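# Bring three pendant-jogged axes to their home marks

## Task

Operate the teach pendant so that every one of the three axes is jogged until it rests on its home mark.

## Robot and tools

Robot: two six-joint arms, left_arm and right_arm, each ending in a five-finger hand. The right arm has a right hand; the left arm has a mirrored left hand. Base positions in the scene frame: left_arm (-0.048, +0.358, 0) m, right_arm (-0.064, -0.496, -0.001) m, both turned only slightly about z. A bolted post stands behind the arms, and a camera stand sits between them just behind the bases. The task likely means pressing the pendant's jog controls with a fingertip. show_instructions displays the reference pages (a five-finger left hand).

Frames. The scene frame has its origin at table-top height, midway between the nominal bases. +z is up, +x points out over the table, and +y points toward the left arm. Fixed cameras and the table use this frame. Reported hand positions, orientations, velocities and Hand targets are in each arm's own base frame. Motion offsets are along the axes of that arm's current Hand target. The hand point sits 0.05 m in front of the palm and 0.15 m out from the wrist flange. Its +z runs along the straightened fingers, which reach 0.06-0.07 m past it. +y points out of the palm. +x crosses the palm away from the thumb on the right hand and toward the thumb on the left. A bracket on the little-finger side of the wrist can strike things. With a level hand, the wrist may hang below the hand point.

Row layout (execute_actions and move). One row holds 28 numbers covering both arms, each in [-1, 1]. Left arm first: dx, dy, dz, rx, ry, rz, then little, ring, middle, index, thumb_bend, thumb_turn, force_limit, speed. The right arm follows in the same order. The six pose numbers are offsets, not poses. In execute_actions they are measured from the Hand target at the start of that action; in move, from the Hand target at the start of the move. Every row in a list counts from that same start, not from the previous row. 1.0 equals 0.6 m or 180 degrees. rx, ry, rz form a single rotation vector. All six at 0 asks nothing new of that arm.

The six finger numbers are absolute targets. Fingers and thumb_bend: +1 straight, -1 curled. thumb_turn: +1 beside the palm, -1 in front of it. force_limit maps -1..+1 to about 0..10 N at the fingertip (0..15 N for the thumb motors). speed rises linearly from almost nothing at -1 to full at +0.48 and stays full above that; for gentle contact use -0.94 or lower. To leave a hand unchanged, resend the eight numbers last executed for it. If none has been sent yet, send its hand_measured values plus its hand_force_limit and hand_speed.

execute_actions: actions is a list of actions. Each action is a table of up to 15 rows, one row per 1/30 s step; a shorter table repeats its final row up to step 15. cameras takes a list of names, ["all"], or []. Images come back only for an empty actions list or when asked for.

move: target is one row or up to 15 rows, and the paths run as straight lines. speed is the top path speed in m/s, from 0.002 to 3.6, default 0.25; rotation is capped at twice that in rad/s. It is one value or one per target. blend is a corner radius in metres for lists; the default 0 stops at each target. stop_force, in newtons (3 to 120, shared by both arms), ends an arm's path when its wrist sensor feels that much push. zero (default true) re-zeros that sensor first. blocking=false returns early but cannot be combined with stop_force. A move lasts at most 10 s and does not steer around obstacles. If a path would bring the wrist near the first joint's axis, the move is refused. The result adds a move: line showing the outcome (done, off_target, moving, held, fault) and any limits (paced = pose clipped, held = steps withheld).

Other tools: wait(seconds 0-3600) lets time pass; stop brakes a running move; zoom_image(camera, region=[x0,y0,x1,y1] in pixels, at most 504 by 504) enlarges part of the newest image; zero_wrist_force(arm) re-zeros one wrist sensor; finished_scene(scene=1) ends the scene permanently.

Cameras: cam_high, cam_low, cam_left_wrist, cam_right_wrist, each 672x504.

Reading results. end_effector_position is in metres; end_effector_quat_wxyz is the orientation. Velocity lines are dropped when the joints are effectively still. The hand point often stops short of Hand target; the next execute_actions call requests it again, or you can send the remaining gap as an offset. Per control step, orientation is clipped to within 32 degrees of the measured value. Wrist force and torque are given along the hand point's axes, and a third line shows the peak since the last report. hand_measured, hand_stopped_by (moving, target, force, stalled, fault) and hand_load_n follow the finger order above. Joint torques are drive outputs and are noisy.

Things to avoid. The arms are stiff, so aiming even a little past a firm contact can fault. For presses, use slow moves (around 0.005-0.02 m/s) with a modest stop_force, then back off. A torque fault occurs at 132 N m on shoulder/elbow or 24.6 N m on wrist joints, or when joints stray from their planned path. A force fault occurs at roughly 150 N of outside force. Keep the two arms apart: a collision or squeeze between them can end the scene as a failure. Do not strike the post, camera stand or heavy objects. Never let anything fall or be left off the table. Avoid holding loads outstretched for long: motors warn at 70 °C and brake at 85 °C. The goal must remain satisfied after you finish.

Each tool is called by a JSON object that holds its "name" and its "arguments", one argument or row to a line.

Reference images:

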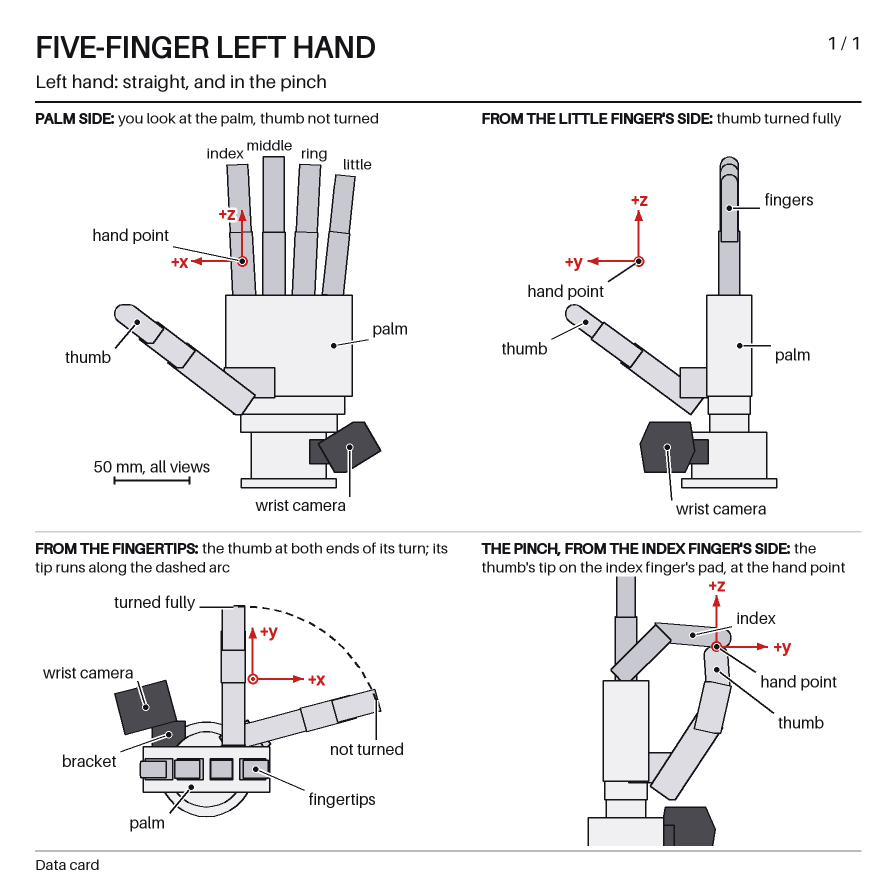

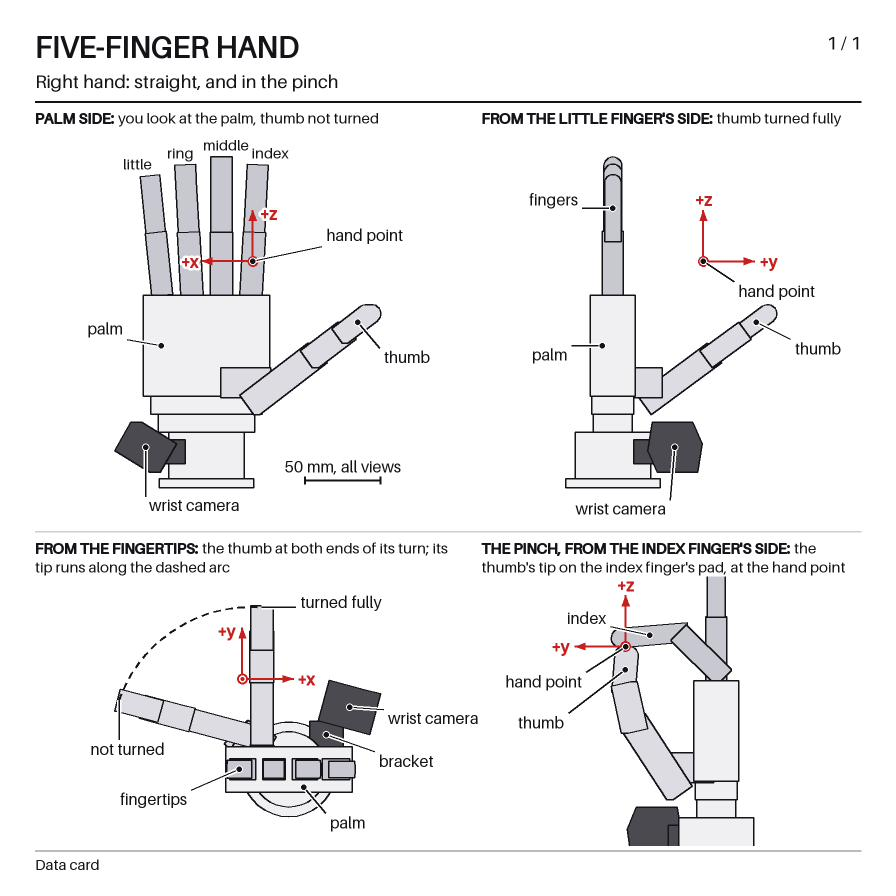

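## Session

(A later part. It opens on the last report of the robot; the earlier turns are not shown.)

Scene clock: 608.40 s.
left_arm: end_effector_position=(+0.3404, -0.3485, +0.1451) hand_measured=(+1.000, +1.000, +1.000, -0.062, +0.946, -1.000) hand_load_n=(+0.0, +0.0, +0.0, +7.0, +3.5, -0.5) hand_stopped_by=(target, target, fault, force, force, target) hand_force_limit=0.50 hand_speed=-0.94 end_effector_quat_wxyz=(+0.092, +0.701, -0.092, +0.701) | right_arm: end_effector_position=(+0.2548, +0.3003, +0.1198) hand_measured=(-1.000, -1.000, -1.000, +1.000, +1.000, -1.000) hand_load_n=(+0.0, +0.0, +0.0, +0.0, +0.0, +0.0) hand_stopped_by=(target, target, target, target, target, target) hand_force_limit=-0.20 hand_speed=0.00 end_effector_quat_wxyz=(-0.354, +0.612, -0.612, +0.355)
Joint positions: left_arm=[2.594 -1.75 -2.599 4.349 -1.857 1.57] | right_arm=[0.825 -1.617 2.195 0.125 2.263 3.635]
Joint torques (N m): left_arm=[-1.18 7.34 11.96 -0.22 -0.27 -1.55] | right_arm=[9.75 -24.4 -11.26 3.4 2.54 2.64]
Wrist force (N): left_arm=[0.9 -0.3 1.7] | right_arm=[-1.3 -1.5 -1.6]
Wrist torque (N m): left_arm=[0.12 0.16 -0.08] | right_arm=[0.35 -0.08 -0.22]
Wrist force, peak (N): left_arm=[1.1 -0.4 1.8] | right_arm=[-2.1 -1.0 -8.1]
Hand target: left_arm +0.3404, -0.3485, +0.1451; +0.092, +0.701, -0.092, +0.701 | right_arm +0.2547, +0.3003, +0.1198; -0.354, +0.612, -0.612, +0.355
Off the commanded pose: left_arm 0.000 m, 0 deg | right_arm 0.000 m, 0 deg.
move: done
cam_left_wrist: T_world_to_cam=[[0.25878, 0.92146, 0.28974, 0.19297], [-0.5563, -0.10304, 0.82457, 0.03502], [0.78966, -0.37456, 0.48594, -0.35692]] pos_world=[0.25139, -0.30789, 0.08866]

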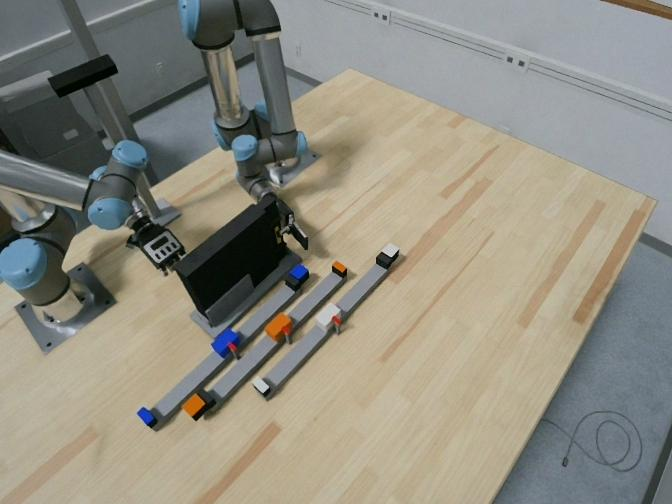

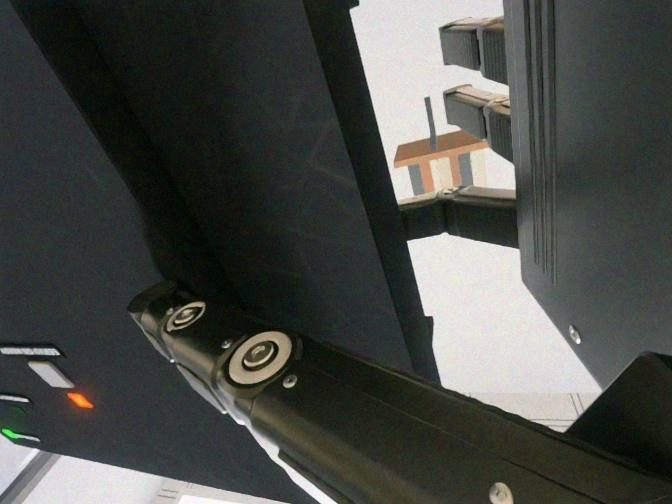

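{"name": "move", "arguments": {
  "target": [
    [0,0,0,0,0,0,1,1,0.2,-0.08,0.85,-1,0.5,-0.94,-0.1083,0.0125,-0.0217,0,0,0,-1,-1,-1,1,1,-1,-0.2,0],
    [0,0,0,0,0,0,1,1,0.2,-0.08,0.85,-1,0.5,-0.94,-0.1083,-0.3095,-0.2172,0,0,0,-1,-1,-1,1,1,-1,-0.2,0],
    [0,0,0,0,0,0,1,1,0.2,-0.08,0.85,-1,0.5,-0.94,-0.19,-0.5415,0.0512,0,0,0,-1,-1,-1,1,1,-1,-0.2,0]
  ],
  "speed": 0.15,
  "blend": [0.008, 0.03, 0],
  "cameras": ["cam_right_wrist", "cam_high"]
}}

{"name": "zoom_image", "arguments": {
  "camera": "cam_right_wrist",
  "region": [500, 70, 620, 170]
}}

Scene clock: 641.07 s.
left_arm: end_effector_position=(+0.3404, -0.3485, +0.1451) hand_measured=(+1.000, +1.000, +1.000, -0.062, +0.946, -1.000) hand_load_n=(+0.0, +0.0, +0.0, +7.0, +3.5, -0.5) hand_stopped_by=(target, target, fault, force, force, target) hand_force_limit=0.50 hand_speed=-0.94 end_effector_quat_wxyz=(+0.092, +0.701, -0.092, +0.701) | right_arm: end_effector_position=(+0.4429, +0.4148, +0.3861) hand_measured=(-1.000, -1.000, -1.000, +1.000, +1.000, -1.000) hand_load_n=(+0.0, +0.0, +0.5, +0.0, +0.0, +0.5) hand_stopped_by=(target, target, target, target, target, target) hand_force_limit=-0.20 hand_speed=0.00 end_effector_quat_wxyz=(-0.354, +0.612, -0.612, +0.355)
Joint positions: left_arm=[2.594 -1.75 -2.599 4.349 -1.857 1.57] | right_arm=[0.691 -1.294 1.111 0.824 2.157 3.53]
Joint torques (N m): left_arm=[0.07 6.35 12.13 -0.24 -0.64 -1.41] | right_arm=[-11.06 -18.61 -26.07 3.44 -0.75 -2.34]
Wrist force (N): left_arm=[0.9 -0.8 1.4] | right_arm=[-1.8 -1.3 -1.7]
Wrist torque (N m): left_arm=[0.07 0.15 -0.06] | right_arm=[0.38 -0.02 -0.09]
Wrist force, peak (N): left_arm=[1.2 -0.6 1.6] | right_arm=[-1.6 -1.8 -2.1]
Hand target: left_arm +0.3404, -0.3485, +0.1451; +0.092, +0.701, -0.092, +0.701 | right_arm +0.4430, +0.4148, +0.3861; -0.354, +0.612, -0.612, +0.355
Off the commanded pose: left_arm 0.000 m, 0 deg | right_arm 0.000 m, 0 deg.
move: done
cam_right_wrist: T_world_to_cam=[[-0.47794, -0.25451, -0.84071, 0.64279], [-0.55599, 0.82863, 0.06522, -0.1274], [0.68004, 0.49859, -0.53754, -0.18108]] pos_world=[0.35951, 0.35945, 0.45137]
Images, in order (width x height): cam_high 672x504, cam_right_wrist 672x504.

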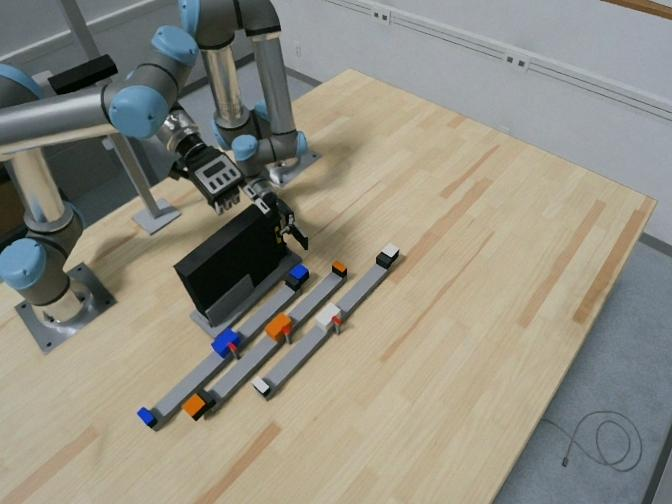

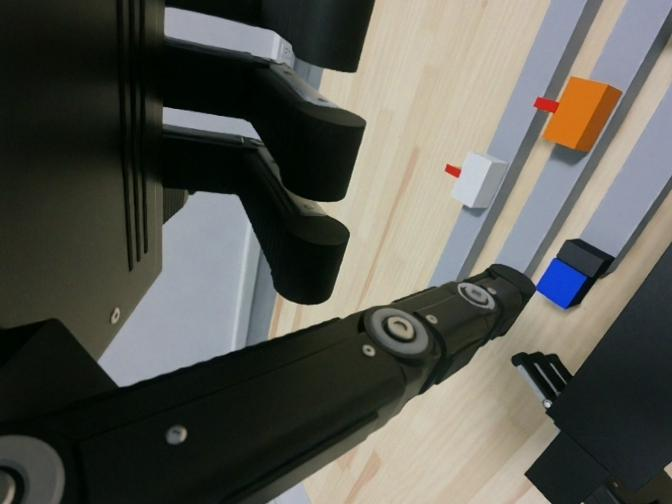

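Scaled by 4.200.

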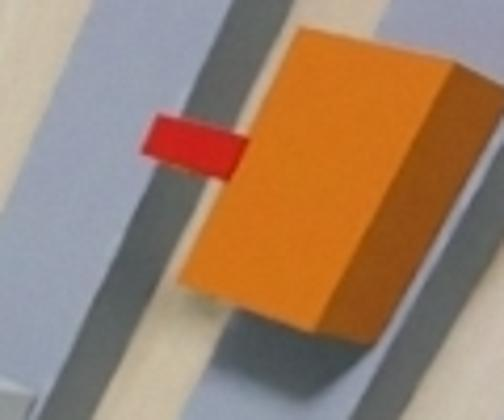

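{"name": "zoom_image", "arguments": {
  "camera": "cam_right_wrist",
  "region": [430, 140, 520, 220]
}}

Scaled by 5.600.

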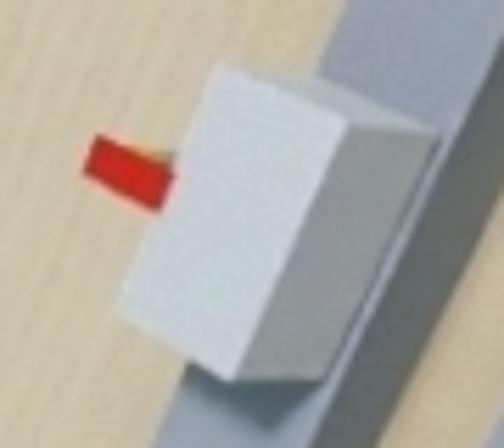

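{"name": "move", "arguments": {
  "target": [0,0,0,0,0,0,1,1,0.2,-0.08,0.85,-1,0.5,-0.94,-0.1733,-0.05,0.0866,0,0,0,-1,-1,-1,1,1,-1,-0.2,0],
  "speed": 0.12,
  "cameras": ["cam_right_wrist"]
}}

Scene clock: 648.27 s.
left_arm: end_effector_position=(+0.3404, -0.3485, +0.1451) hand_measured=(+1.000, +1.000, +1.000, -0.062, +0.946, -1.000) hand_load_n=(+0.0, +0.0, +0.0, +7.0, +3.5, -0.5) hand_stopped_by=(target, target, fault, force, force, target) hand_force_limit=0.50 hand_speed=-0.94 end_effector_quat_wxyz=(+0.092, +0.701, -0.092, +0.701) | right_arm: end_effector_position=(+0.5030, +0.5188, +0.3860) hand_measured=(-1.000, -1.000, -1.000, +1.000, +1.000, -1.000) hand_load_n=(+0.0, +0.0, +0.0, +0.0, +0.0, +0.0) hand_stopped_by=(target, target, target, target, target, target) hand_force_limit=-0.20 hand_speed=0.00 end_effector_quat_wxyz=(-0.354, +0.612, -0.612, +0.355)
Joint positions: left_arm=[2.594 -1.75 -2.599 4.349 -1.857 1.57] | right_arm=[0.765 -0.901 0.522 1.051 2.216 3.586]
Joint torques (N m): left_arm=[0.56 6.38 11.92 -0.35 -0.54 -1.27] | right_arm=[8.83 -33.05 -25.99 3.44 2.35 2.4]
Wrist force (N): left_arm=[0.8 -0.7 1.6] | right_arm=[-1.2 -1.3 -1.3]
Wrist torque (N m): left_arm=[0.06 0.18 -0.07] | right_arm=[0.37 -0.10 -0.14]
Wrist force, peak (N): left_arm=[1.0 -0.7 1.7] | right_arm=[-2.2 -1.3 -1.8]
Hand target: left_arm +0.3404, -0.3485, +0.1451; +0.092, +0.701, -0.092, +0.701 | right_arm +0.5031, +0.5188, +0.3861; -0.354, +0.612, -0.612, +0.355
Off the commanded pose: left_arm 0.000 m, 0 deg | right_arm 0.000 m, 0 deg.
move: done
cam_right_wrist: T_world_to_cam=[[-0.47784, -0.2545, -0.84078, 0.69796], [-0.55607, 0.82857, 0.06522, -0.18011], [0.68004, 0.4987, -0.53744, -0.27389]] pos_world=[0.41961, 0.46345, 0.45137]

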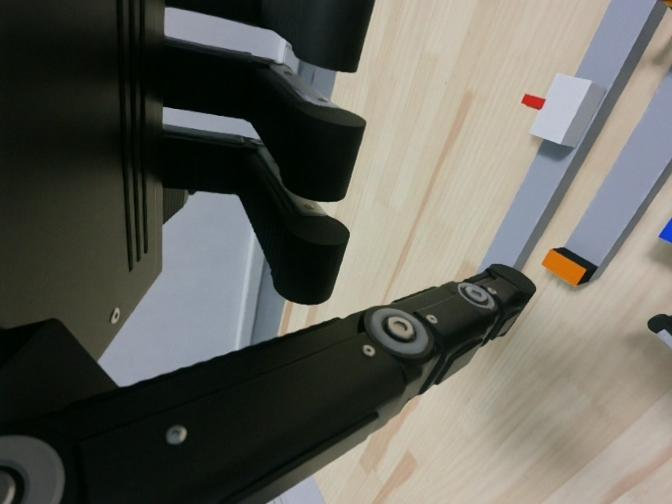

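{"name": "zoom_image", "arguments": {
  "camera": "cam_right_wrist",
  "region": [500, 60, 620, 160]
}}

{"name": "zoom_image", "arguments": {
  "camera": "cam_right_wrist",
  "region": [510, 80, 560, 120]
}}

Scaled by 4.200.

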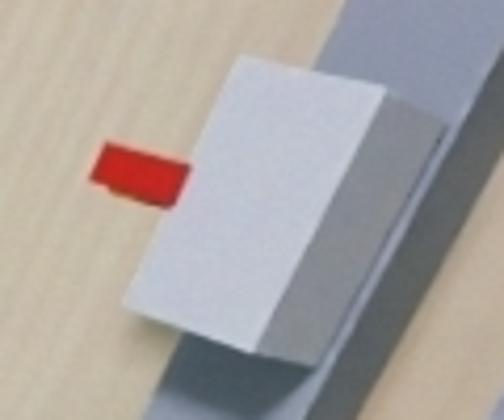

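Scaled by 10.080.

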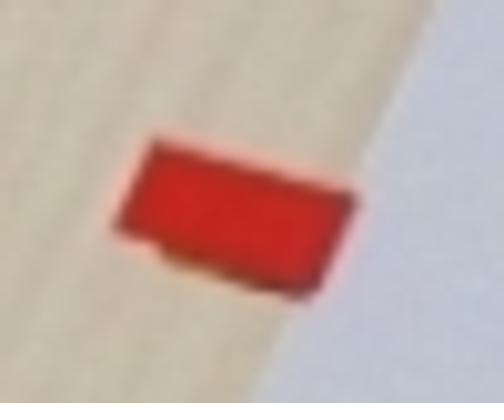

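{"name": "move", "arguments": {
  "target": [0,0,0,0,0,0,1,1,0.2,-0.08,0.85,-1,0.5,-0.94,0.3733,0.1067,-0.1848,0,0,0,-1,-1,-1,1,1,-1,-0.2,0],
  "speed": 0.15,
  "cameras": ["cam_right_wrist"]
}}

{"name": "zoom_image", "arguments": {
  "camera": "cam_right_wrist",
  "region": [500, 60, 620, 160]
}}

Scene clock: 660.63 s.
left_arm: end_effector_position=(+0.3404, -0.3485, +0.1451) hand_measured=(+1.000, +1.000, +1.000, -0.062, +0.946, -1.000) hand_load_n=(+0.0, +0.0, +0.0, +7.0, +3.5, -0.5) hand_stopped_by=(target, target, fault, force, force, target) hand_force_limit=0.50 hand_speed=-0.94 end_effector_quat_wxyz=(+0.092, +0.701, -0.092, +0.701) | right_arm: end_effector_position=(+0.3751, +0.2950, +0.3862) hand_measured=(-1.000, -1.000, -1.000, +1.000, +1.000, -1.000) hand_load_n=(+0.0, +0.0, +0.0, +0.0, +0.0, +0.0) hand_stopped_by=(target, target, target, target, target, target) hand_force_limit=-0.20 hand_speed=0.00 end_effector_quat_wxyz=(-0.354, +0.612, -0.612, +0.355)
Joint positions: left_arm=[2.594 -1.75 -2.599 4.349 -1.857 1.57] | right_arm=[0.53 -1.657 1.503 0.741 2.026 3.424]
Joint torques (N m): left_arm=[-0.04 7.8 11.34 -0.07 -0.57 -1.34] | right_arm=[-12.25 -25.81 -15.61 -2.73 -0.93 -2.28]
Wrist force (N): left_arm=[1.1 -0.5 1.4] | right_arm=[-1.0 -1.6 -1.9]
Wrist torque (N m): left_arm=[0.11 0.12 -0.07] | right_arm=[0.34 -0.09 -0.06]
Wrist force, peak (N): left_arm=[1.1 -0.4 1.8] | right_arm=[-1.7 -1.3 -2.0]
Hand target: left_arm +0.3404, -0.3485, +0.1451; +0.092, +0.701, -0.092, +0.701 | right_arm +0.3750, +0.2949, +0.3862; -0.354, +0.612, -0.612, +0.355
Off the commanded pose: left_arm 0.000 m, 0 deg | right_arm 0.000 m, 0 deg.
move: done
cam_right_wrist: T_world_to_cam=[[-0.47805, -0.25451, -0.84065, 0.57996], [-0.55589, 0.82869, 0.06523, -0.06602], [0.68004, 0.49849, -0.53764, -0.0751]] pos_world=[0.29162, 0.23975, 0.45147]

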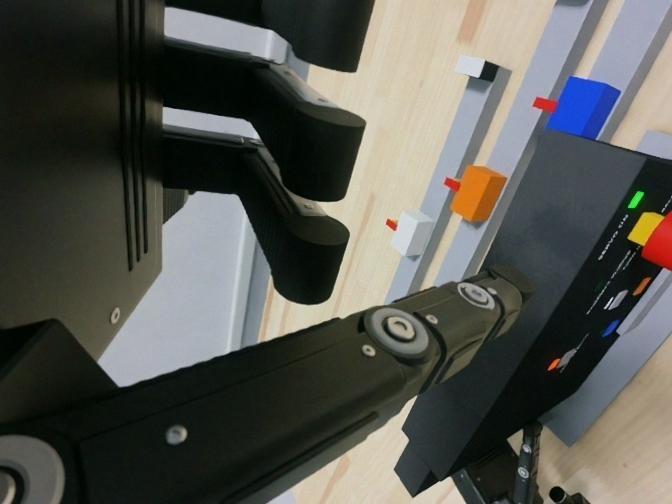

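Scaled by 4.200.

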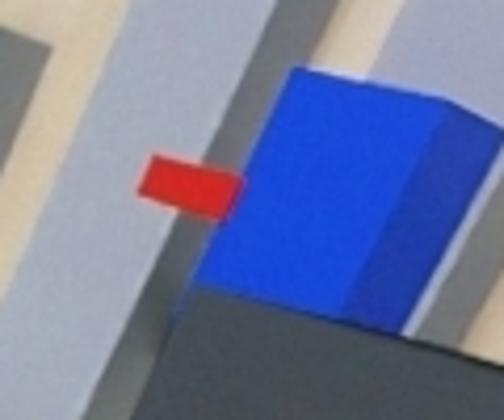

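{"name": "zoom_image", "arguments": {
  "camera": "cam_right_wrist",
  "region": [520, 85, 570, 125]
}}

{"name": "zoom_image", "arguments": {
  "camera": "cam_right_wrist",
  "region": [370, 160, 520, 270]
}}

Scaled by 10.080.

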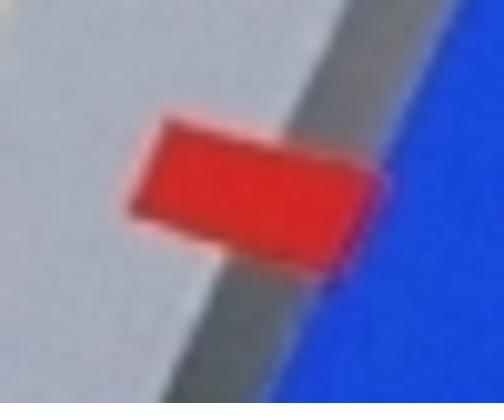

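Scaled by 3.360.

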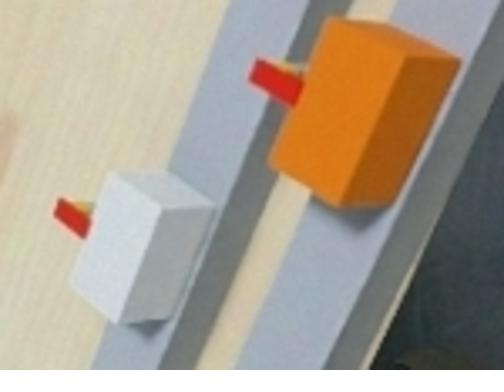

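{"name": "move", "arguments": {
  "target": [
    [0,0,0,0,0,0,1,1,0.2,-0.08,0.85,-1,0.5,-0.94,-0.1185,0.1758,-0.1679,0,0,0,-1,-1,-1,1,1,-1,-0.2,0],
    [0,0,0,0,0,0,1,1,0.2,-0.08,0.85,-1,0.5,-0.94,-0.1173,0.497,0.0272,0,0,0,-1,-1,-1,1,1,-1,-0.2,0],
    [0,0,0,0,0,0,1,1,0.2,-0.08,0.85,-1,0.5,-0.94,-0.009,0.4921,0.0357,0,0,0,-1,-1,-1,1,1,-1,-0.2,0]
  ],
  "speed": [0.15, 0.12, 0.06],
  "blend": [0.02, 0.005, 0],
  "cameras": ["cam_right_wrist", "cam_low", "cam_left_wrist"]
}}

Scene clock: 676.60 s.
left_arm: end_effector_position=(+0.3404, -0.3485, +0.1451) hand_measured=(+1.000, +1.000, +1.000, -0.062, +0.946, -1.000) hand_load_n=(+0.0, +0.0, +0.0, +7.0, +3.5, -0.5) hand_stopped_by=(target, target, fault, force, force, target) hand_force_limit=0.50 hand_speed=-0.94 end_effector_quat_wxyz=(+0.092, +0.701, -0.092, +0.701) | right_arm: end_effector_position=(+0.2466, +0.2999, +0.1194) hand_measured=(-1.000, -1.000, -1.000, +1.000, +1.000, -1.000) hand_load_n=(+0.0, +0.0, +0.0, +0.0, +0.0, +0.0) hand_stopped_by=(target, target, target, target, target, target) hand_force_limit=-0.20 hand_speed=0.00 end_effector_quat_wxyz=(-0.354, +0.612, -0.612, +0.355)
Joint positions: left_arm=[2.594 -1.75 -2.599 4.349 -1.857 1.57] | right_arm=[0.849 -1.619 2.201 0.134 2.281 3.655]
Joint torques (N m): left_arm=[0.14 7.67 11.91 -0.19 -0.45 -1.37] | right_arm=[-9.83 -23.57 -10.73 -2.11 -0.39 -2.28]
Wrist force (N): left_arm=[0.9 -0.6 1.3] | right_arm=[-1.3 -1.6 -1.8]
Wrist torque (N m): left_arm=[0.10 0.15 -0.07] | right_arm=[0.34 -0.07 -0.14]
Wrist force, peak (N): left_arm=[1.1 -0.9 1.6] | right_arm=[-1.4 -1.6 -2.4]
Hand target: left_arm +0.3404, -0.3485, +0.1451; +0.092, +0.701, -0.092, +0.701 | right_arm +0.2466, +0.2998, +0.1194; -0.354, +0.612, -0.612, +0.355
Off the commanded pose: left_arm 0.000 m, 0 deg | right_arm 0.000 m, 0 deg.
move: done
cam_left_wrist: T_world_to_cam=[[0.25878, 0.92146, 0.28974, 0.19297], [-0.5563, -0.10304, 0.82457, 0.03502], [0.78966, -0.37456, 0.48594, -0.35692]] pos_world=[0.25139, -0.30789, 0.08866]
cam_right_wrist: T_world_to_cam=[[-0.47805, -0.25451, -0.84065, 0.29559], [-0.55589, 0.82869, 0.06523, -0.12398], [0.68004, 0.49849, -0.53764, -0.13356]] pos_world=[0.16321, 0.24455, 0.18477]
Images, in order (width x height): cam_low 672x504, cam_left_wrist 672x504, cam_right_wrist 672x504.

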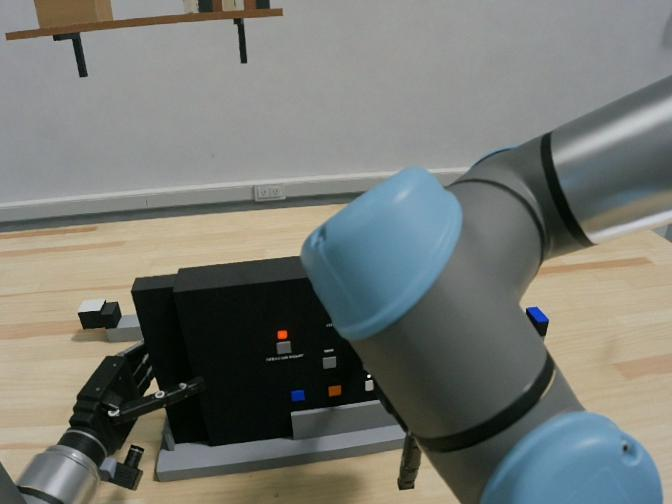

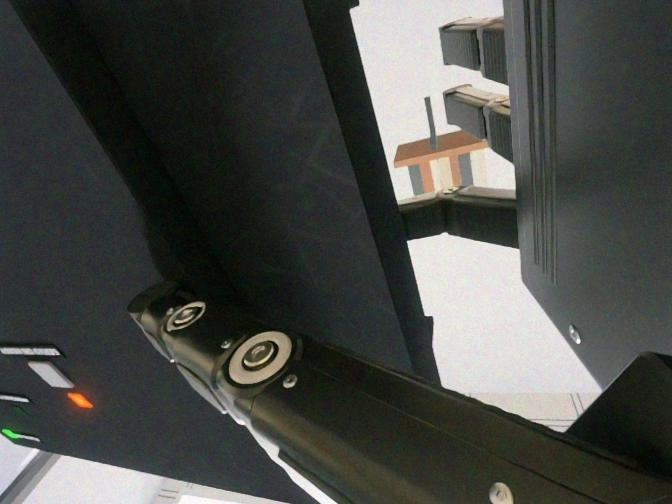

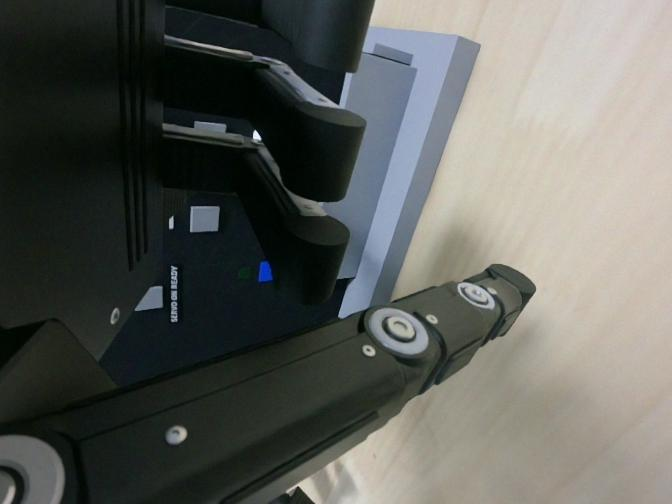

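{"name": "move", "arguments": {
  "target": [0,0,0,0,0,0,1,1,0.2,-0.08,0.85,-1,0.5,-0.94,0,-0.0087,0.015,0,0,0,-1,-1,-1,1,1,-1,-0.2,0],
  "speed": 0.01,
  "cameras": ["cam_high"]
}}

{"name": "zoom_image", "arguments": {
  "camera": "cam_high",
  "region": [310, 300, 350, 340]
}}

{"name": "execute_actions", "arguments": {
  "actions": [
    [[0,0,0,0,0,0,1,1,0.2,-0.08,0.85,-1,0.5,-0.94,0,-0.00333,0.00577,0,0,0,-1,-1,-1,1,1,-1,-0.2,0],[0,0,0,0,0,0,1,1,0.2,-0.08,0.85,-1,0.5,-0.94,0,-0.00333,0.00577,0,0,0,-1,-1,-1,1,1,-1,-0.2,0],[0,0,0,0,0,0,1,1,0.2,-0.08,0.85,-1,0.5,-0.94,0,-0.00333,0.00577,0,0,0,-1,-1,-1,1,1,-1,-0.2,0],[0,0,0,0,0,0,1,1,0.2,-0.08,0.85,-1,0.5,-0.94,0,-0.00333,0.00577,0,0,0,-1,-1,-1,1,1,-1,-0.2,0],[0,0,0,0,0,0,1,1,0.2,-0.08,0.85,-1,0.5,-0.94,0,-0.00333,0.00577,0,0,0,-1,-1,-1,1,1,-1,-0.2,0],[0,0,0,0,0,0,1,1,0.2,-0.08,0.85,-1,0.5,-0.94,0,0.00333,-0.00577,0,0,0,-1,-1,-1,1,1,-1,-0.2,0]]
  ],
  "cameras": ["cam_high"]
}}

{"name": "zoom_image", "arguments": {
  "camera": "cam_high",
  "region": [310, 300, 350, 340]
}}

Scene clock: 685.20 s.
left_arm: end_effector_position=(+0.3404, -0.3485, +0.1451) hand_measured=(+1.000, +1.000, +1.000, -0.062, +0.946, -1.000) hand_load_n=(+0.0, +0.0, +0.0, +7.0, +3.5, -0.5) hand_stopped_by=(target, target, fault, force, force, target) hand_force_limit=0.50 hand_speed=-0.94 end_effector_quat_wxyz=(+0.092, +0.701, -0.092, +0.701) | right_arm: end_effector_position=(+0.2569, +0.2997, +0.1195) hand_measured=(-1.000, -1.000, -1.000, +1.000, +1.000, -1.000) hand_load_n=(+0.0, +0.0, +0.5, +0.0, +0.0, +0.0) hand_stopped_by=(target, target, target, target, target, target) hand_force_limit=-0.20 hand_speed=0.00 end_effector_quat_wxyz=(-0.354, +0.612, -0.612, +0.355)
Joint positions: left_arm=[2.594 -1.75 -2.599 4.349 -1.857 1.57] | right_arm=[0.818 -1.618 2.196 0.12 2.257 3.628]
Joint torques (N m): left_arm=[-0.69 8.05 11.53 -0.05 -0.68 -1.36] | right_arm=[-11.11 -4.58 -24.03 -2.32 -0.68 -2.41]
Wrist force (N): left_arm=[0.7 -0.5 1.5] | right_arm=[-1.3 -1.4 -2.0]
Wrist torque (N m): left_arm=[0.10 0.19 -0.09] | right_arm=[0.40 -0.05 -0.13]
Wrist force, peak (N): left_arm=[1.2 -0.4 1.7] | right_arm=[-1.3 -1.4 -2.5]
Hand target: left_arm +0.3404, -0.3485, +0.1451; +0.092, +0.701, -0.092, +0.701 | right_arm +0.2570, +0.2997, +0.1195; -0.354, +0.612, -0.612, +0.355
Off the commanded pose: left_arm 0.000 m, 0 deg | right_arm 0.000 m, 0 deg.
move: done

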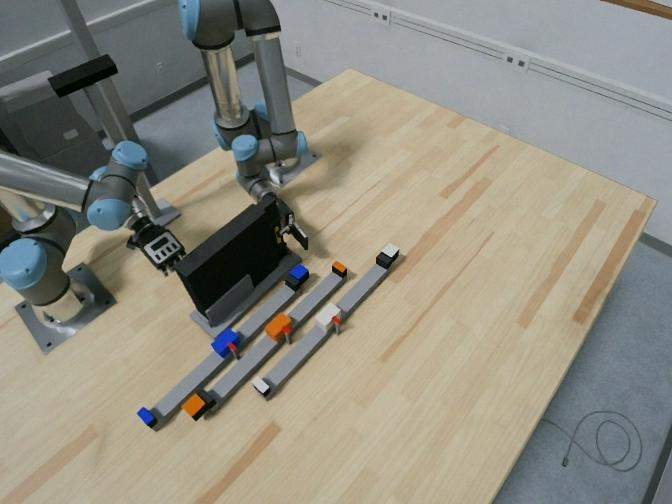

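Scaled by 12.600.

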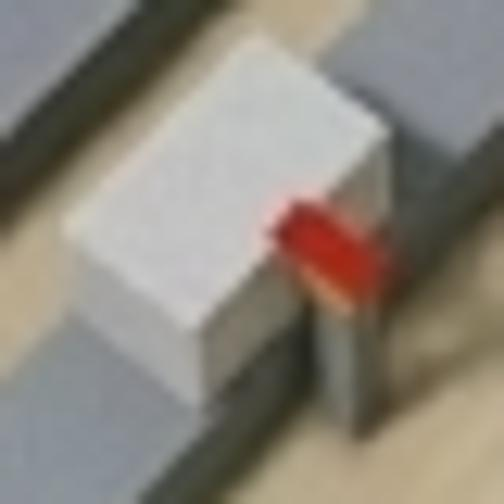

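Scene clock: 685.93 s.
left_arm: end_effector_position=(+0.3404, -0.3485, +0.1451) hand_measured=(+1.000, +1.000, +1.000, -0.062, +0.946, -1.000) hand_load_n=(+0.0, +0.0, +0.0, +6.5, +3.5, -0.5) hand_stopped_by=(target, target, fault, force, force, target) hand_force_limit=0.50 hand_speed=-0.94 end_effector_quat_wxyz=(+0.092, +0.701, -0.092, +0.701) | right_arm: end_effector_position=(+0.2532, +0.2997, +0.1194) hand_measured=(-1.000, -1.000, -1.000, +1.000, +1.000, -1.000) hand_load_n=(+0.0, +0.0, +0.0, +0.0, +0.0, +0.0) hand_stopped_by=(target, target, target, target, target, target) hand_force_limit=-0.20 hand_speed=0.00 end_effector_quat_wxyz=(-0.354, +0.612, -0.612, +0.355)
Joint positions: left_arm=[2.594 -1.75 -2.599 4.349 -1.857 1.57] | right_arm=[0.829 -1.619 2.198 0.125 2.265 3.638]
Joint torques (N m): left_arm=[-1.11 6.69 11.28 -0.11 -0.59 -1.21] | right_arm=[10.2 -25.13 -10.32 3.62 2.59 2.33]
Wrist force (N): left_arm=[0.8 -0.6 1.3] | right_arm=[-1.4 -1.5 -1.9]
Wrist torque (N m): left_arm=[0.09 0.16 -0.07] | right_arm=[0.37 -0.06 -0.23]
Wrist force, peak (N): left_arm=[1.1 -0.6 1.5] | right_arm=[-1.8 -1.9 -2.5]
Hand target: left_arm +0.3404, -0.3485, +0.1451; +0.092, +0.701, -0.092, +0.701 | right_arm +0.2530, +0.2997, +0.1194; -0.354, +0.612, -0.612, +0.355
Off the commanded pose: left_arm 0.000 m, 0 deg | right_arm 0.000 m, 0 deg.

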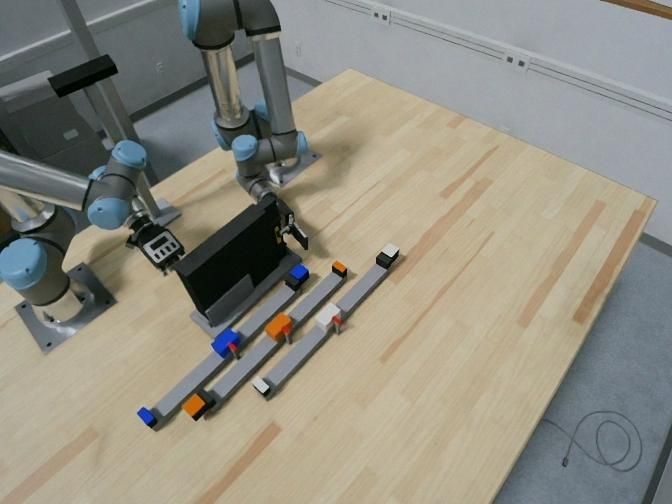

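Scaled by 12.600.

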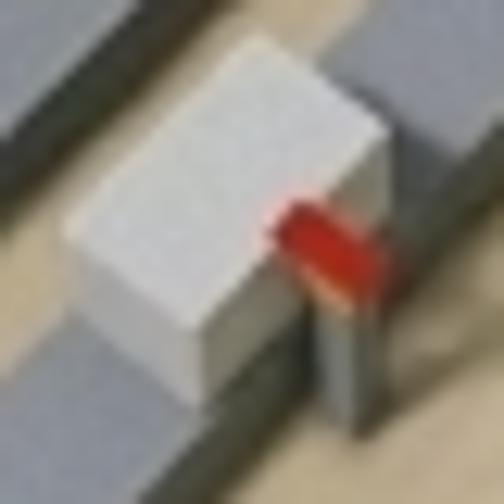

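{"name": "execute_actions", "arguments": {
  "actions": [
    [[0,0,0,0,0,0,1,1,0.2,-0.08,0.85,-1,0.5,-0.94,0,-0.0065,0.01126,0,0,0,-1,-1,-1,1,1,-1,-0.2,0],[0,0,0,0,0,0,1,1,0.2,-0.08,0.85,-1,0.5,-0.94,0,-0.0065,0.01126,0,0,0,-1,-1,-1,1,1,-1,-0.2,0],[0,0,0,0,0,0,1,1,0.2,-0.08,0.85,-1,0.5,-0.94,0,-0.0065,0.01126,0,0,0,-1,-1,-1,1,1,-1,-0.2,0],[0,0,0,0,0,0,1,1,0.2,-0.08,0.85,-1,0.5,-0.94,0,-0.0065,0.01126,0,0,0,-1,-1,-1,1,1,-1,-0.2,0],[0,0,0,0,0,0,1,1,0.2,-0.08,0.85,-1,0.5,-0.94,0,-0.0065,0.01126,0,0,0,-1,-1,-1,1,1,-1,-0.2,0],[0,0,0,0,0,0,1,1,0.2,-0.08,0.85,-1,0.5,-0.94,0,-0.0065,0.01126,0,0,0,-1,-1,-1,1,1,-1,-0.2,0],[0,0,0,0,0,0,1,1,0.2,-0.08,0.85,-1,0.5,-0.94,0,-0.0065,0.01126,0,0,0,-1,-1,-1,1,1,-1,-0.2,0],[0,0,0,0,0,0,1,1,0.2,-0.08,0.85,-1,0.5,-0.94,0,-0.0065,0.01126,0,0,0,-1,-1,-1,1,1,-1,-0.2,0],[0,0,0,0,0,0,1,1,0.2,-0.08,0.85,-1,0.5,-0.94,0,0,0,0,0,0,-1,-1,-1,1,1,-1,-0.2,0]]
  ],
  "cameras": ["cam_high"]
}}

{"name": "zoom_image", "arguments": {
  "camera": "cam_high",
  "region": [310, 300, 350, 340]
}}

Scene clock: 693.00 s.
left_arm: end_effector_position=(+0.3404, -0.3485, +0.1451) hand_measured=(+1.000, +1.000, +1.000, -0.062, +0.946, -1.000) hand_load_n=(+0.0, +0.0, +0.0, +7.0, +3.5, -0.5) hand_stopped_by=(target, target, fault, force, force, target) hand_force_limit=0.50 hand_speed=-0.94 end_effector_quat_wxyz=(+0.092, +0.701, -0.092, +0.701) | right_arm: end_effector_position=(+0.2532, +0.2997, +0.1194) hand_measured=(-1.000, -1.000, -1.000, +1.000, +1.000, -1.000) hand_load_n=(+0.0, +0.0, +0.0, +0.0, +0.0, +0.0) hand_stopped_by=(target, target, target, target, target, target) hand_force_limit=-0.20 hand_speed=0.00 end_effector_quat_wxyz=(-0.354, +0.612, -0.612, +0.355)
Joint positions: left_arm=[2.594 -1.75 -2.599 4.349 -1.857 1.57] | right_arm=[0.829 -1.619 2.198 0.125 2.265 3.638]
Joint torques (N m): left_arm=[-0.08 7.62 11.63 -0.22 -0.7 -1.24] | right_arm=[9.69 -24.31 -12 3.74 2.12 2.51]
Wrist force (N): left_arm=[1.0 -0.7 1.3] | right_arm=[-1.3 -1.2 -1.8]
Wrist torque (N m): left_arm=[0.09 0.14 -0.07] | right_arm=[0.41 -0.06 -0.23]
Wrist force, peak (N): left_arm=[1.3 -0.6 1.7] | right_arm=[-1.7 -1.6 -2.4]
Hand target: left_arm +0.3404, -0.3485, +0.1451; +0.092, +0.701, -0.092, +0.701 | right_arm +0.2530, +0.2997, +0.1194; -0.354, +0.612, -0.612, +0.355
Off the commanded pose: left_arm 0.000 m, 0 deg | right_arm 0.000 m, 0 deg.

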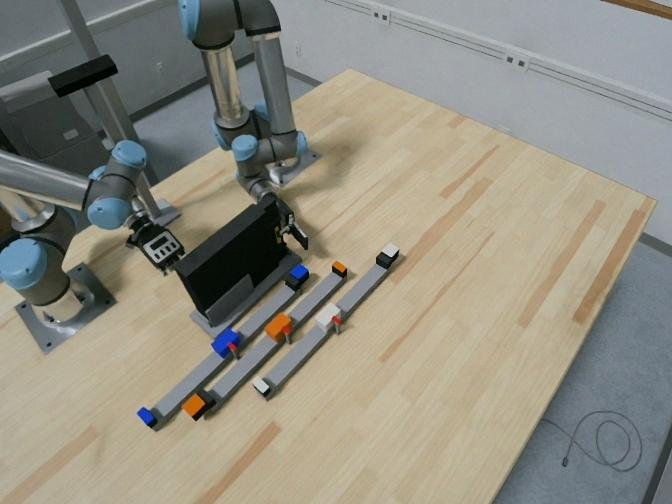

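Scaled by 12.600.

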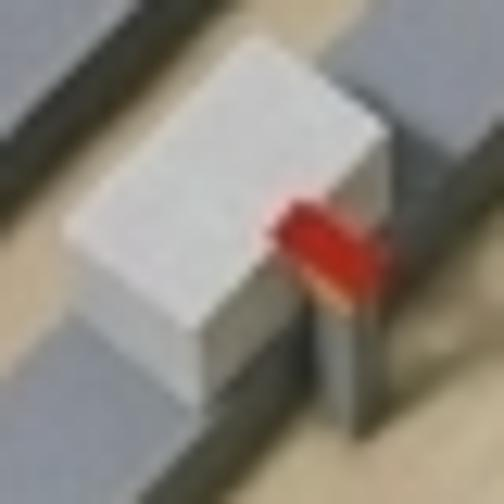

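{"name": "execute_actions", "arguments": {
  "actions": [
    [[0,0,0,0,0,0,1,1,0.2,-0.08,0.85,-1,0.5,-0.94,0,-0.0069,0.012,0,0,0,-1,-1,-1,1,1,-1,-0.2,0],[0,0,0,0,0,0,1,1,0.2,-0.08,0.85,-1,0.5,-0.94,0,-0.0069,0.012,0,0,0,-1,-1,-1,1,1,-1,-0.2,0],[0,0,0,0,0,0,1,1,0.2,-0.08,0.85,-1,0.5,-0.94,0,-0.0069,0.012,0,0,0,-1,-1,-1,1,1,-1,-0.2,0],[0,0,0,0,0,0,1,1,0.2,-0.08,0.85,-1,0.5,-0.94,0,-0.0069,0.012,0,0,0,-1,-1,-1,1,1,-1,-0.2,0],[0,0,0,0,0,0,1,1,0.2,-0.08,0.85,-1,0.5,-0.94,0,-0.0069,0.012,0,0,0,-1,-1,-1,1,1,-1,-0.2,0],[0,0,0,0,0,0,1,1,0.2,-0.08,0.85,-1,0.5,-0.94,0,-0.0069,0.012,0,0,0,-1,-1,-1,1,1,-1,-0.2,0],[0,0,0,0,0,0,1,1,0.2,-0.08,0.85,-1,0.5,-0.94,0,-0.0069,0.012,0,0,0,-1,-1,-1,1,1,-1,-0.2,0],[0,0,0,0,0,0,1,1,0.2,-0.08,0.85,-1,0.5,-0.94,0,-0.0069,0.012,0,0,0,-1,-1,-1,1,1,-1,-0.2,0],[0,0,0,0,0,0,1,1,0.2,-0.08,0.85,-1,0.5,-0.94,0,-0.0069,0.012,0,0,0,-1,-1,-1,1,1,-1,-0.2,0],[0,0,0,0,0,0,1,1,0.2,-0.08,0.85,-1,0.5,-0.94,0,-0.0069,0.012,0,0,0,-1,-1,-1,1,1,-1,-0.2,0],[0,0,0,0,0,0,1,1,0.2,-0.08,0.85,-1,0.5,-0.94,0,-0.0069,0.012,0,0,0,-1,-1,-1,1,1,-1,-0.2,0],[0,0,0,0,0,0,1,1,0.2,-0.08,0.85,-1,0.5,-0.94,0,-0.0069,0.012,0,0,0,-1,-1,-1,1,1,-1,-0.2,0],[0,0,0,0,0,0,1,1,0.2,-0.08,0.85,-1,0.5,-0.94,0,0,0,0,0,0,-1,-1,-1,1,1,-1,-0.2,0]]
  ],
  "cameras": ["cam_high"]
}}

{"name": "zoom_image", "arguments": {
  "camera": "cam_high",
  "region": [310, 300, 350, 340]
}}

Scene clock: 702.07 s.
left_arm: end_effector_position=(+0.3404, -0.3485, +0.1451) hand_measured=(+1.000, +1.000, +1.000, -0.062, +0.946, -1.000) hand_load_n=(+0.0, +0.0, -0.5, +7.0, +3.5, -0.5) hand_stopped_by=(target, target, fault, force, force, target) hand_force_limit=0.50 hand_speed=-0.94 end_effector_quat_wxyz=(+0.092, +0.701, -0.092, +0.701) | right_arm: end_effector_position=(+0.2534, +0.2997, +0.1194) hand_measured=(-1.000, -1.000, -1.000, +1.000, +1.000, -1.000) hand_load_n=(+0.5, +0.0, +0.0, +0.0, +0.0, +0.0) hand_stopped_by=(target, target, target, target, target, target) hand_force_limit=-0.20 hand_speed=0.00 end_effector_quat_wxyz=(-0.354, +0.612, -0.611, +0.355)
Joint positions: left_arm=[2.594 -1.75 -2.599 4.349 -1.857 1.57] | right_arm=[0.828 -1.619 2.199 0.124 2.264 3.637]
Joint torques (N m): left_arm=[-1.23 8.67 10.82 -0.18 -0.77 -1.19] | right_arm=[10.05 -24.73 -10.54 3.07 2.46 2.33]
Wrist force (N): left_arm=[0.7 -0.8 1.4] | right_arm=[-1.8 -1.7 -2.1]
Wrist torque (N m): left_arm=[0.07 0.19 -0.08] | right_arm=[0.35 0.02 -0.27]
Wrist force, peak (N): left_arm=[1.2 -0.7 1.5] | right_arm=[-2.6 -1.2 -9.4]
Hand target: left_arm +0.3404, -0.3485, +0.1451; +0.092, +0.701, -0.092, +0.701 | right_arm +0.2530, +0.2997, +0.1194; -0.354, +0.612, -0.612, +0.355
Off the commanded pose: left_arm 0.000 m, 0 deg | right_arm 0.000 m, 0 deg.

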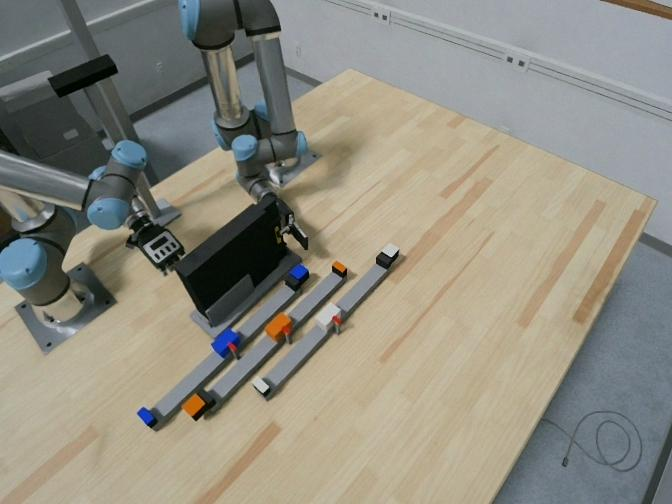

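Scaled by 12.600.

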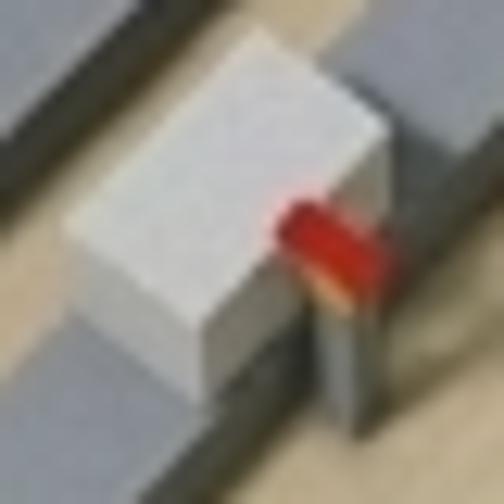

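{"name": "execute_actions", "arguments": {
  "actions": [
    [[0,0,0,0,0,0,1,1,0.2,-0.08,0.85,-1,0.5,-0.94,0,-0.0069,0.012,0,0,0,-1,-1,-1,1,1,-1,-0.2,0],[0,0,0,0,0,0,1,1,0.2,-0.08,0.85,-1,0.5,-0.94,0,-0.0069,0.012,0,0,0,-1,-1,-1,1,1,-1,-0.2,0],[0,0,0,0,0,0,1,1,0.2,-0.08,0.85,-1,0.5,-0.94,0,-0.0069,0.012,0,0,0,-1,-1,-1,1,1,-1,-0.2,0],[0,0,0,0,0,0,1,1,0.2,-0.08,0.85,-1,0.5,-0.94,0,-0.0069,0.012,0,0,0,-1,-1,-1,1,1,-1,-0.2,0],[0,0,0,0,0,0,1,1,0.2,-0.08,0.85,-1,0.5,-0.94,0,-0.0069,0.012,0,0,0,-1,-1,-1,1,1,-1,-0.2,0],[0,0,0,0,0,0,1,1,0.2,-0.08,0.85,-1,0.5,-0.94,0,-0.0069,0.012,0,0,0,-1,-1,-1,1,1,-1,-0.2,0],[0,0,0,0,0,0,1,1,0.2,-0.08,0.85,-1,0.5,-0.94,0,-0.0069,0.012,0,0,0,-1,-1,-1,1,1,-1,-0.2,0],[0,0,0,0,0,0,1,1,0.2,-0.08,0.85,-1,0.5,-0.94,0,-0.0069,0.012,0,0,0,-1,-1,-1,1,1,-1,-0.2,0],[0,0,0,0,0,0,1,1,0.2,-0.08,0.85,-1,0.5,-0.94,0,-0.0069,0.012,0,0,0,-1,-1,-1,1,1,-1,-0.2,0],[0,0,0,0,0,0,1,1,0.2,-0.08,0.85,-1,0.5,-0.94,0,-0.0069,0.012,0,0,0,-1,-1,-1,1,1,-1,-0.2,0],[0,0,0,0,0,0,1,1,0.2,-0.08,0.85,-1,0.5,-0.94,0,-0.0069,0.012,0,0,0,-1,-1,-1,1,1,-1,-0.2,0],[0,0,0,0,0,0,1,1,0.2,-0.08,0.85,-1,0.5,-0.94,0,-0.0069,0.012,0,0,0,-1,-1,-1,1,1,-1,-0.2,0],[0,0,0,0,0,0,1,1,0.2,-0.08,0.85,-1,0.5,-0.94,0,-0.0069,0.012,0,0,0,-1,-1,-1,1,1,-1,-0.2,0],[0,0,0,0,0,0,1,1,0.2,-0.08,0.85,-1,0.5,-0.94,0,0,0,0,0,0,-1,-1,-1,1,1,-1,-0.2,0]]
  ],
  "cameras": ["cam_high"]
}}

{"name": "zoom_image", "arguments": {
  "camera": "cam_high",
  "region": [310, 300, 350, 340]
}}

{"name": "zoom_image", "arguments": {
  "camera": "cam_high",
  "region": [260, 310, 300, 350]
}}

{"name": "zoom_image", "arguments": {
  "camera": "cam_high",
  "region": [210, 325, 250, 365]
}}

Scene clock: 710.90 s.
left_arm: end_effector_position=(+0.3404, -0.3485, +0.1451) hand_measured=(+1.000, +1.000, +1.000, -0.062, +0.946, -1.000) hand_load_n=(+0.0, +0.0, +0.0, +7.0, +3.5, -0.5) hand_stopped_by=(target, target, fault, force, force, target) hand_force_limit=0.50 hand_speed=-0.94 end_effector_quat_wxyz=(+0.092, +0.701, -0.092, +0.701) | right_arm: end_effector_position=(+0.2534, +0.2997, +0.1194) hand_measured=(-1.000, -1.000, -1.000, +1.000, +1.000, -1.000) hand_load_n=(+0.0, +0.0, +0.0, +0.0, +0.0, +0.0) hand_stopped_by=(target, target, target, target, target, target) hand_force_limit=-0.20 hand_speed=0.00 end_effector_quat_wxyz=(-0.354, +0.612, -0.611, +0.355)
Joint positions: left_arm=[2.594 -1.75 -2.599 4.349 -1.857 1.57] | right_arm=[0.828 -1.619 2.199 0.124 2.264 3.636]
Joint torques (N m): left_arm=[-1.39 8.26 11.09 -0.1 -0.64 -1.1] | right_arm=[9.27 -24.32 -10.46 3.6 2.09 2.35]
Wrist force (N): left_arm=[0.8 -0.7 1.4] | right_arm=[-1.3 -1.4 -1.8]
Wrist torque (N m): left_arm=[0.08 0.15 -0.07] | right_arm=[0.38 -0.07 -0.23]
Wrist force, peak (N): left_arm=[1.0 -0.8 1.6] | right_arm=[-2.8 -1.1 -12.9]
Hand target: left_arm +0.3404, -0.3485, +0.1451; +0.092, +0.701, -0.092, +0.701 | right_arm +0.2530, +0.2997, +0.1194; -0.354, +0.612, -0.612, +0.355
Off the commanded pose: left_arm 0.000 m, 0 deg | right_arm 0.000 m, 0 deg.

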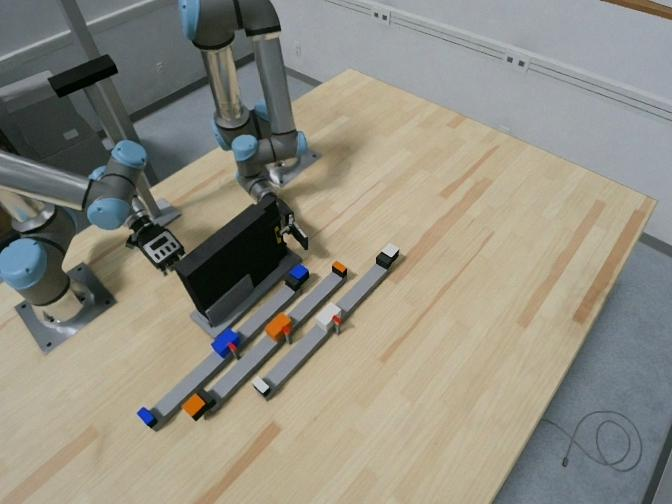

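Scaled by 12.600.

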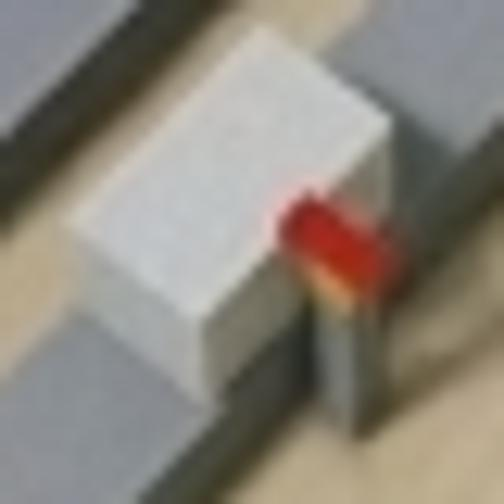

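Scaled by 12.600.

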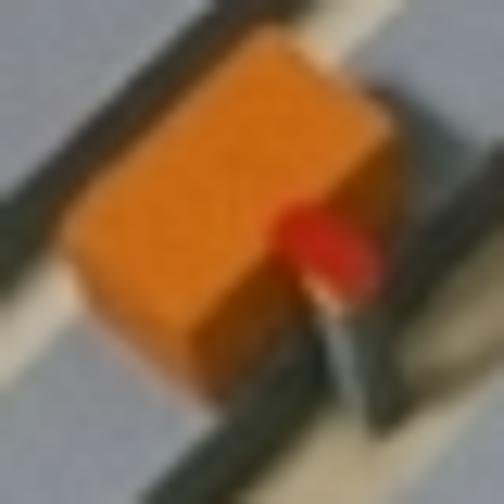

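Scaled by 12.600.

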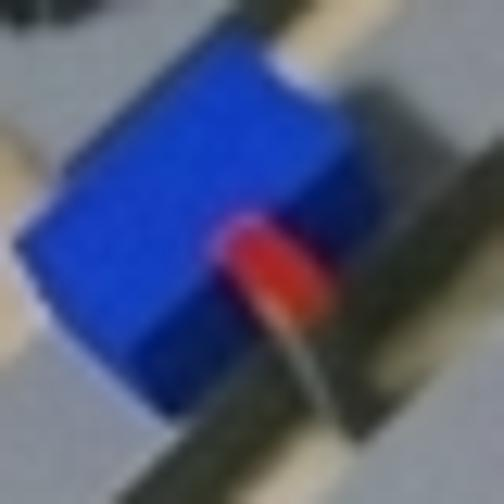

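{"name": "move", "arguments": {
  "target": [
    [0,0,0,0,0,0,1,1,0.2,-0.08,0.85,-1,0.5,-0.94,-0.1092,0.0113,-0.0195,0,0,0,-1,-1,-1,1,1,-1,-0.2,0],
    [0,0,0,0,0,0,1,1,0.2,-0.08,0.85,-1,0.5,-0.94,-0.11,-0.3108,-0.215,0,0,0,-1,-1,-1,1,1,-1,-0.2,0],
    [0,0,0,0,0,0,1,1,0.2,-0.08,0.85,-1,0.5,-0.94,-0.3652,-0.593,0.138,0,0,0,-1,-1,-1,1,1,-1,-0.2,0]
  ],
  "speed": 0.18,
  "blend": [0.008, 0.03, 0],
  "cameras": ["cam_right_wrist"]
}}

{"name": "zoom_image", "arguments": {
  "camera": "cam_right_wrist",
  "region": [510, 80, 560, 120]
}}

Scene clock: 722.83 s.
left_arm: end_effector_position=(+0.3404, -0.3485, +0.1451) hand_measured=(+1.000, +1.000, +1.000, -0.062, +0.946, -1.000) hand_load_n=(+0.0, +0.0, +0.0, +7.0, +3.5, -0.5) hand_stopped_by=(target, target, fault, force, force, target) hand_force_limit=0.50 hand_speed=-0.94 end_effector_quat_wxyz=(+0.092, +0.701, -0.092, +0.701) | right_arm: end_effector_position=(+0.5020, +0.5193, +0.3864) hand_measured=(-1.000, -1.000, -1.000, +1.000, +1.000, -1.000) hand_load_n=(+0.0, +0.0, +0.0, +0.0, +0.0, +0.0) hand_stopped_by=(target, target, target, target, target, target) hand_force_limit=-0.20 hand_speed=0.00 end_effector_quat_wxyz=(-0.354, +0.612, -0.612, +0.355)
Joint positions: left_arm=[2.594 -1.75 -2.599 4.349 -1.857 1.57] | right_arm=[0.767 -0.901 0.521 1.053 2.218 3.588]
Joint torques (N m): left_arm=[-0.35 7.98 11.47 -0.11 -0.72 -0.98] | right_arm=[-3.1 -33.38 -26.18 3.45 2.15 2.4]
Wrist force (N): left_arm=[1.1 -0.5 1.2] | right_arm=[-1.3 -1.2 -1.8]
Wrist torque (N m): left_arm=[0.12 0.11 -0.06] | right_arm=[0.41 -0.06 -0.14]
Wrist force, peak (N): left_arm=[1.3 -0.7 1.6] | right_arm=[-1.6 -1.3 -2.4]
Hand target: left_arm +0.3404, -0.3485, +0.1451; +0.092, +0.701, -0.092, +0.701 | right_arm +0.5020, +0.5193, +0.3864; -0.354, +0.612, -0.612, +0.355
Off the commanded pose: left_arm 0.000 m, 0 deg | right_arm 0.000 m, 0 deg.
move: done
cam_right_wrist: T_world_to_cam=[[-0.47786, -0.25446, -0.84077, 0.69785], [-0.55605, 0.82859, 0.06526, -0.18113], [0.68004, 0.4987, -0.53744, -0.2733]] pos_world=[0.41861, 0.46395, 0.45167]

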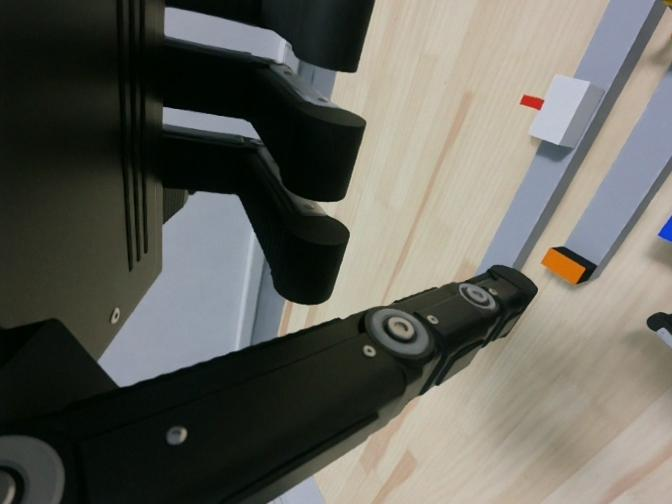

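Scaled by 10.080.

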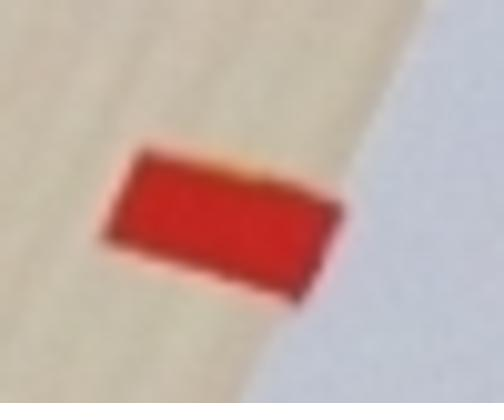

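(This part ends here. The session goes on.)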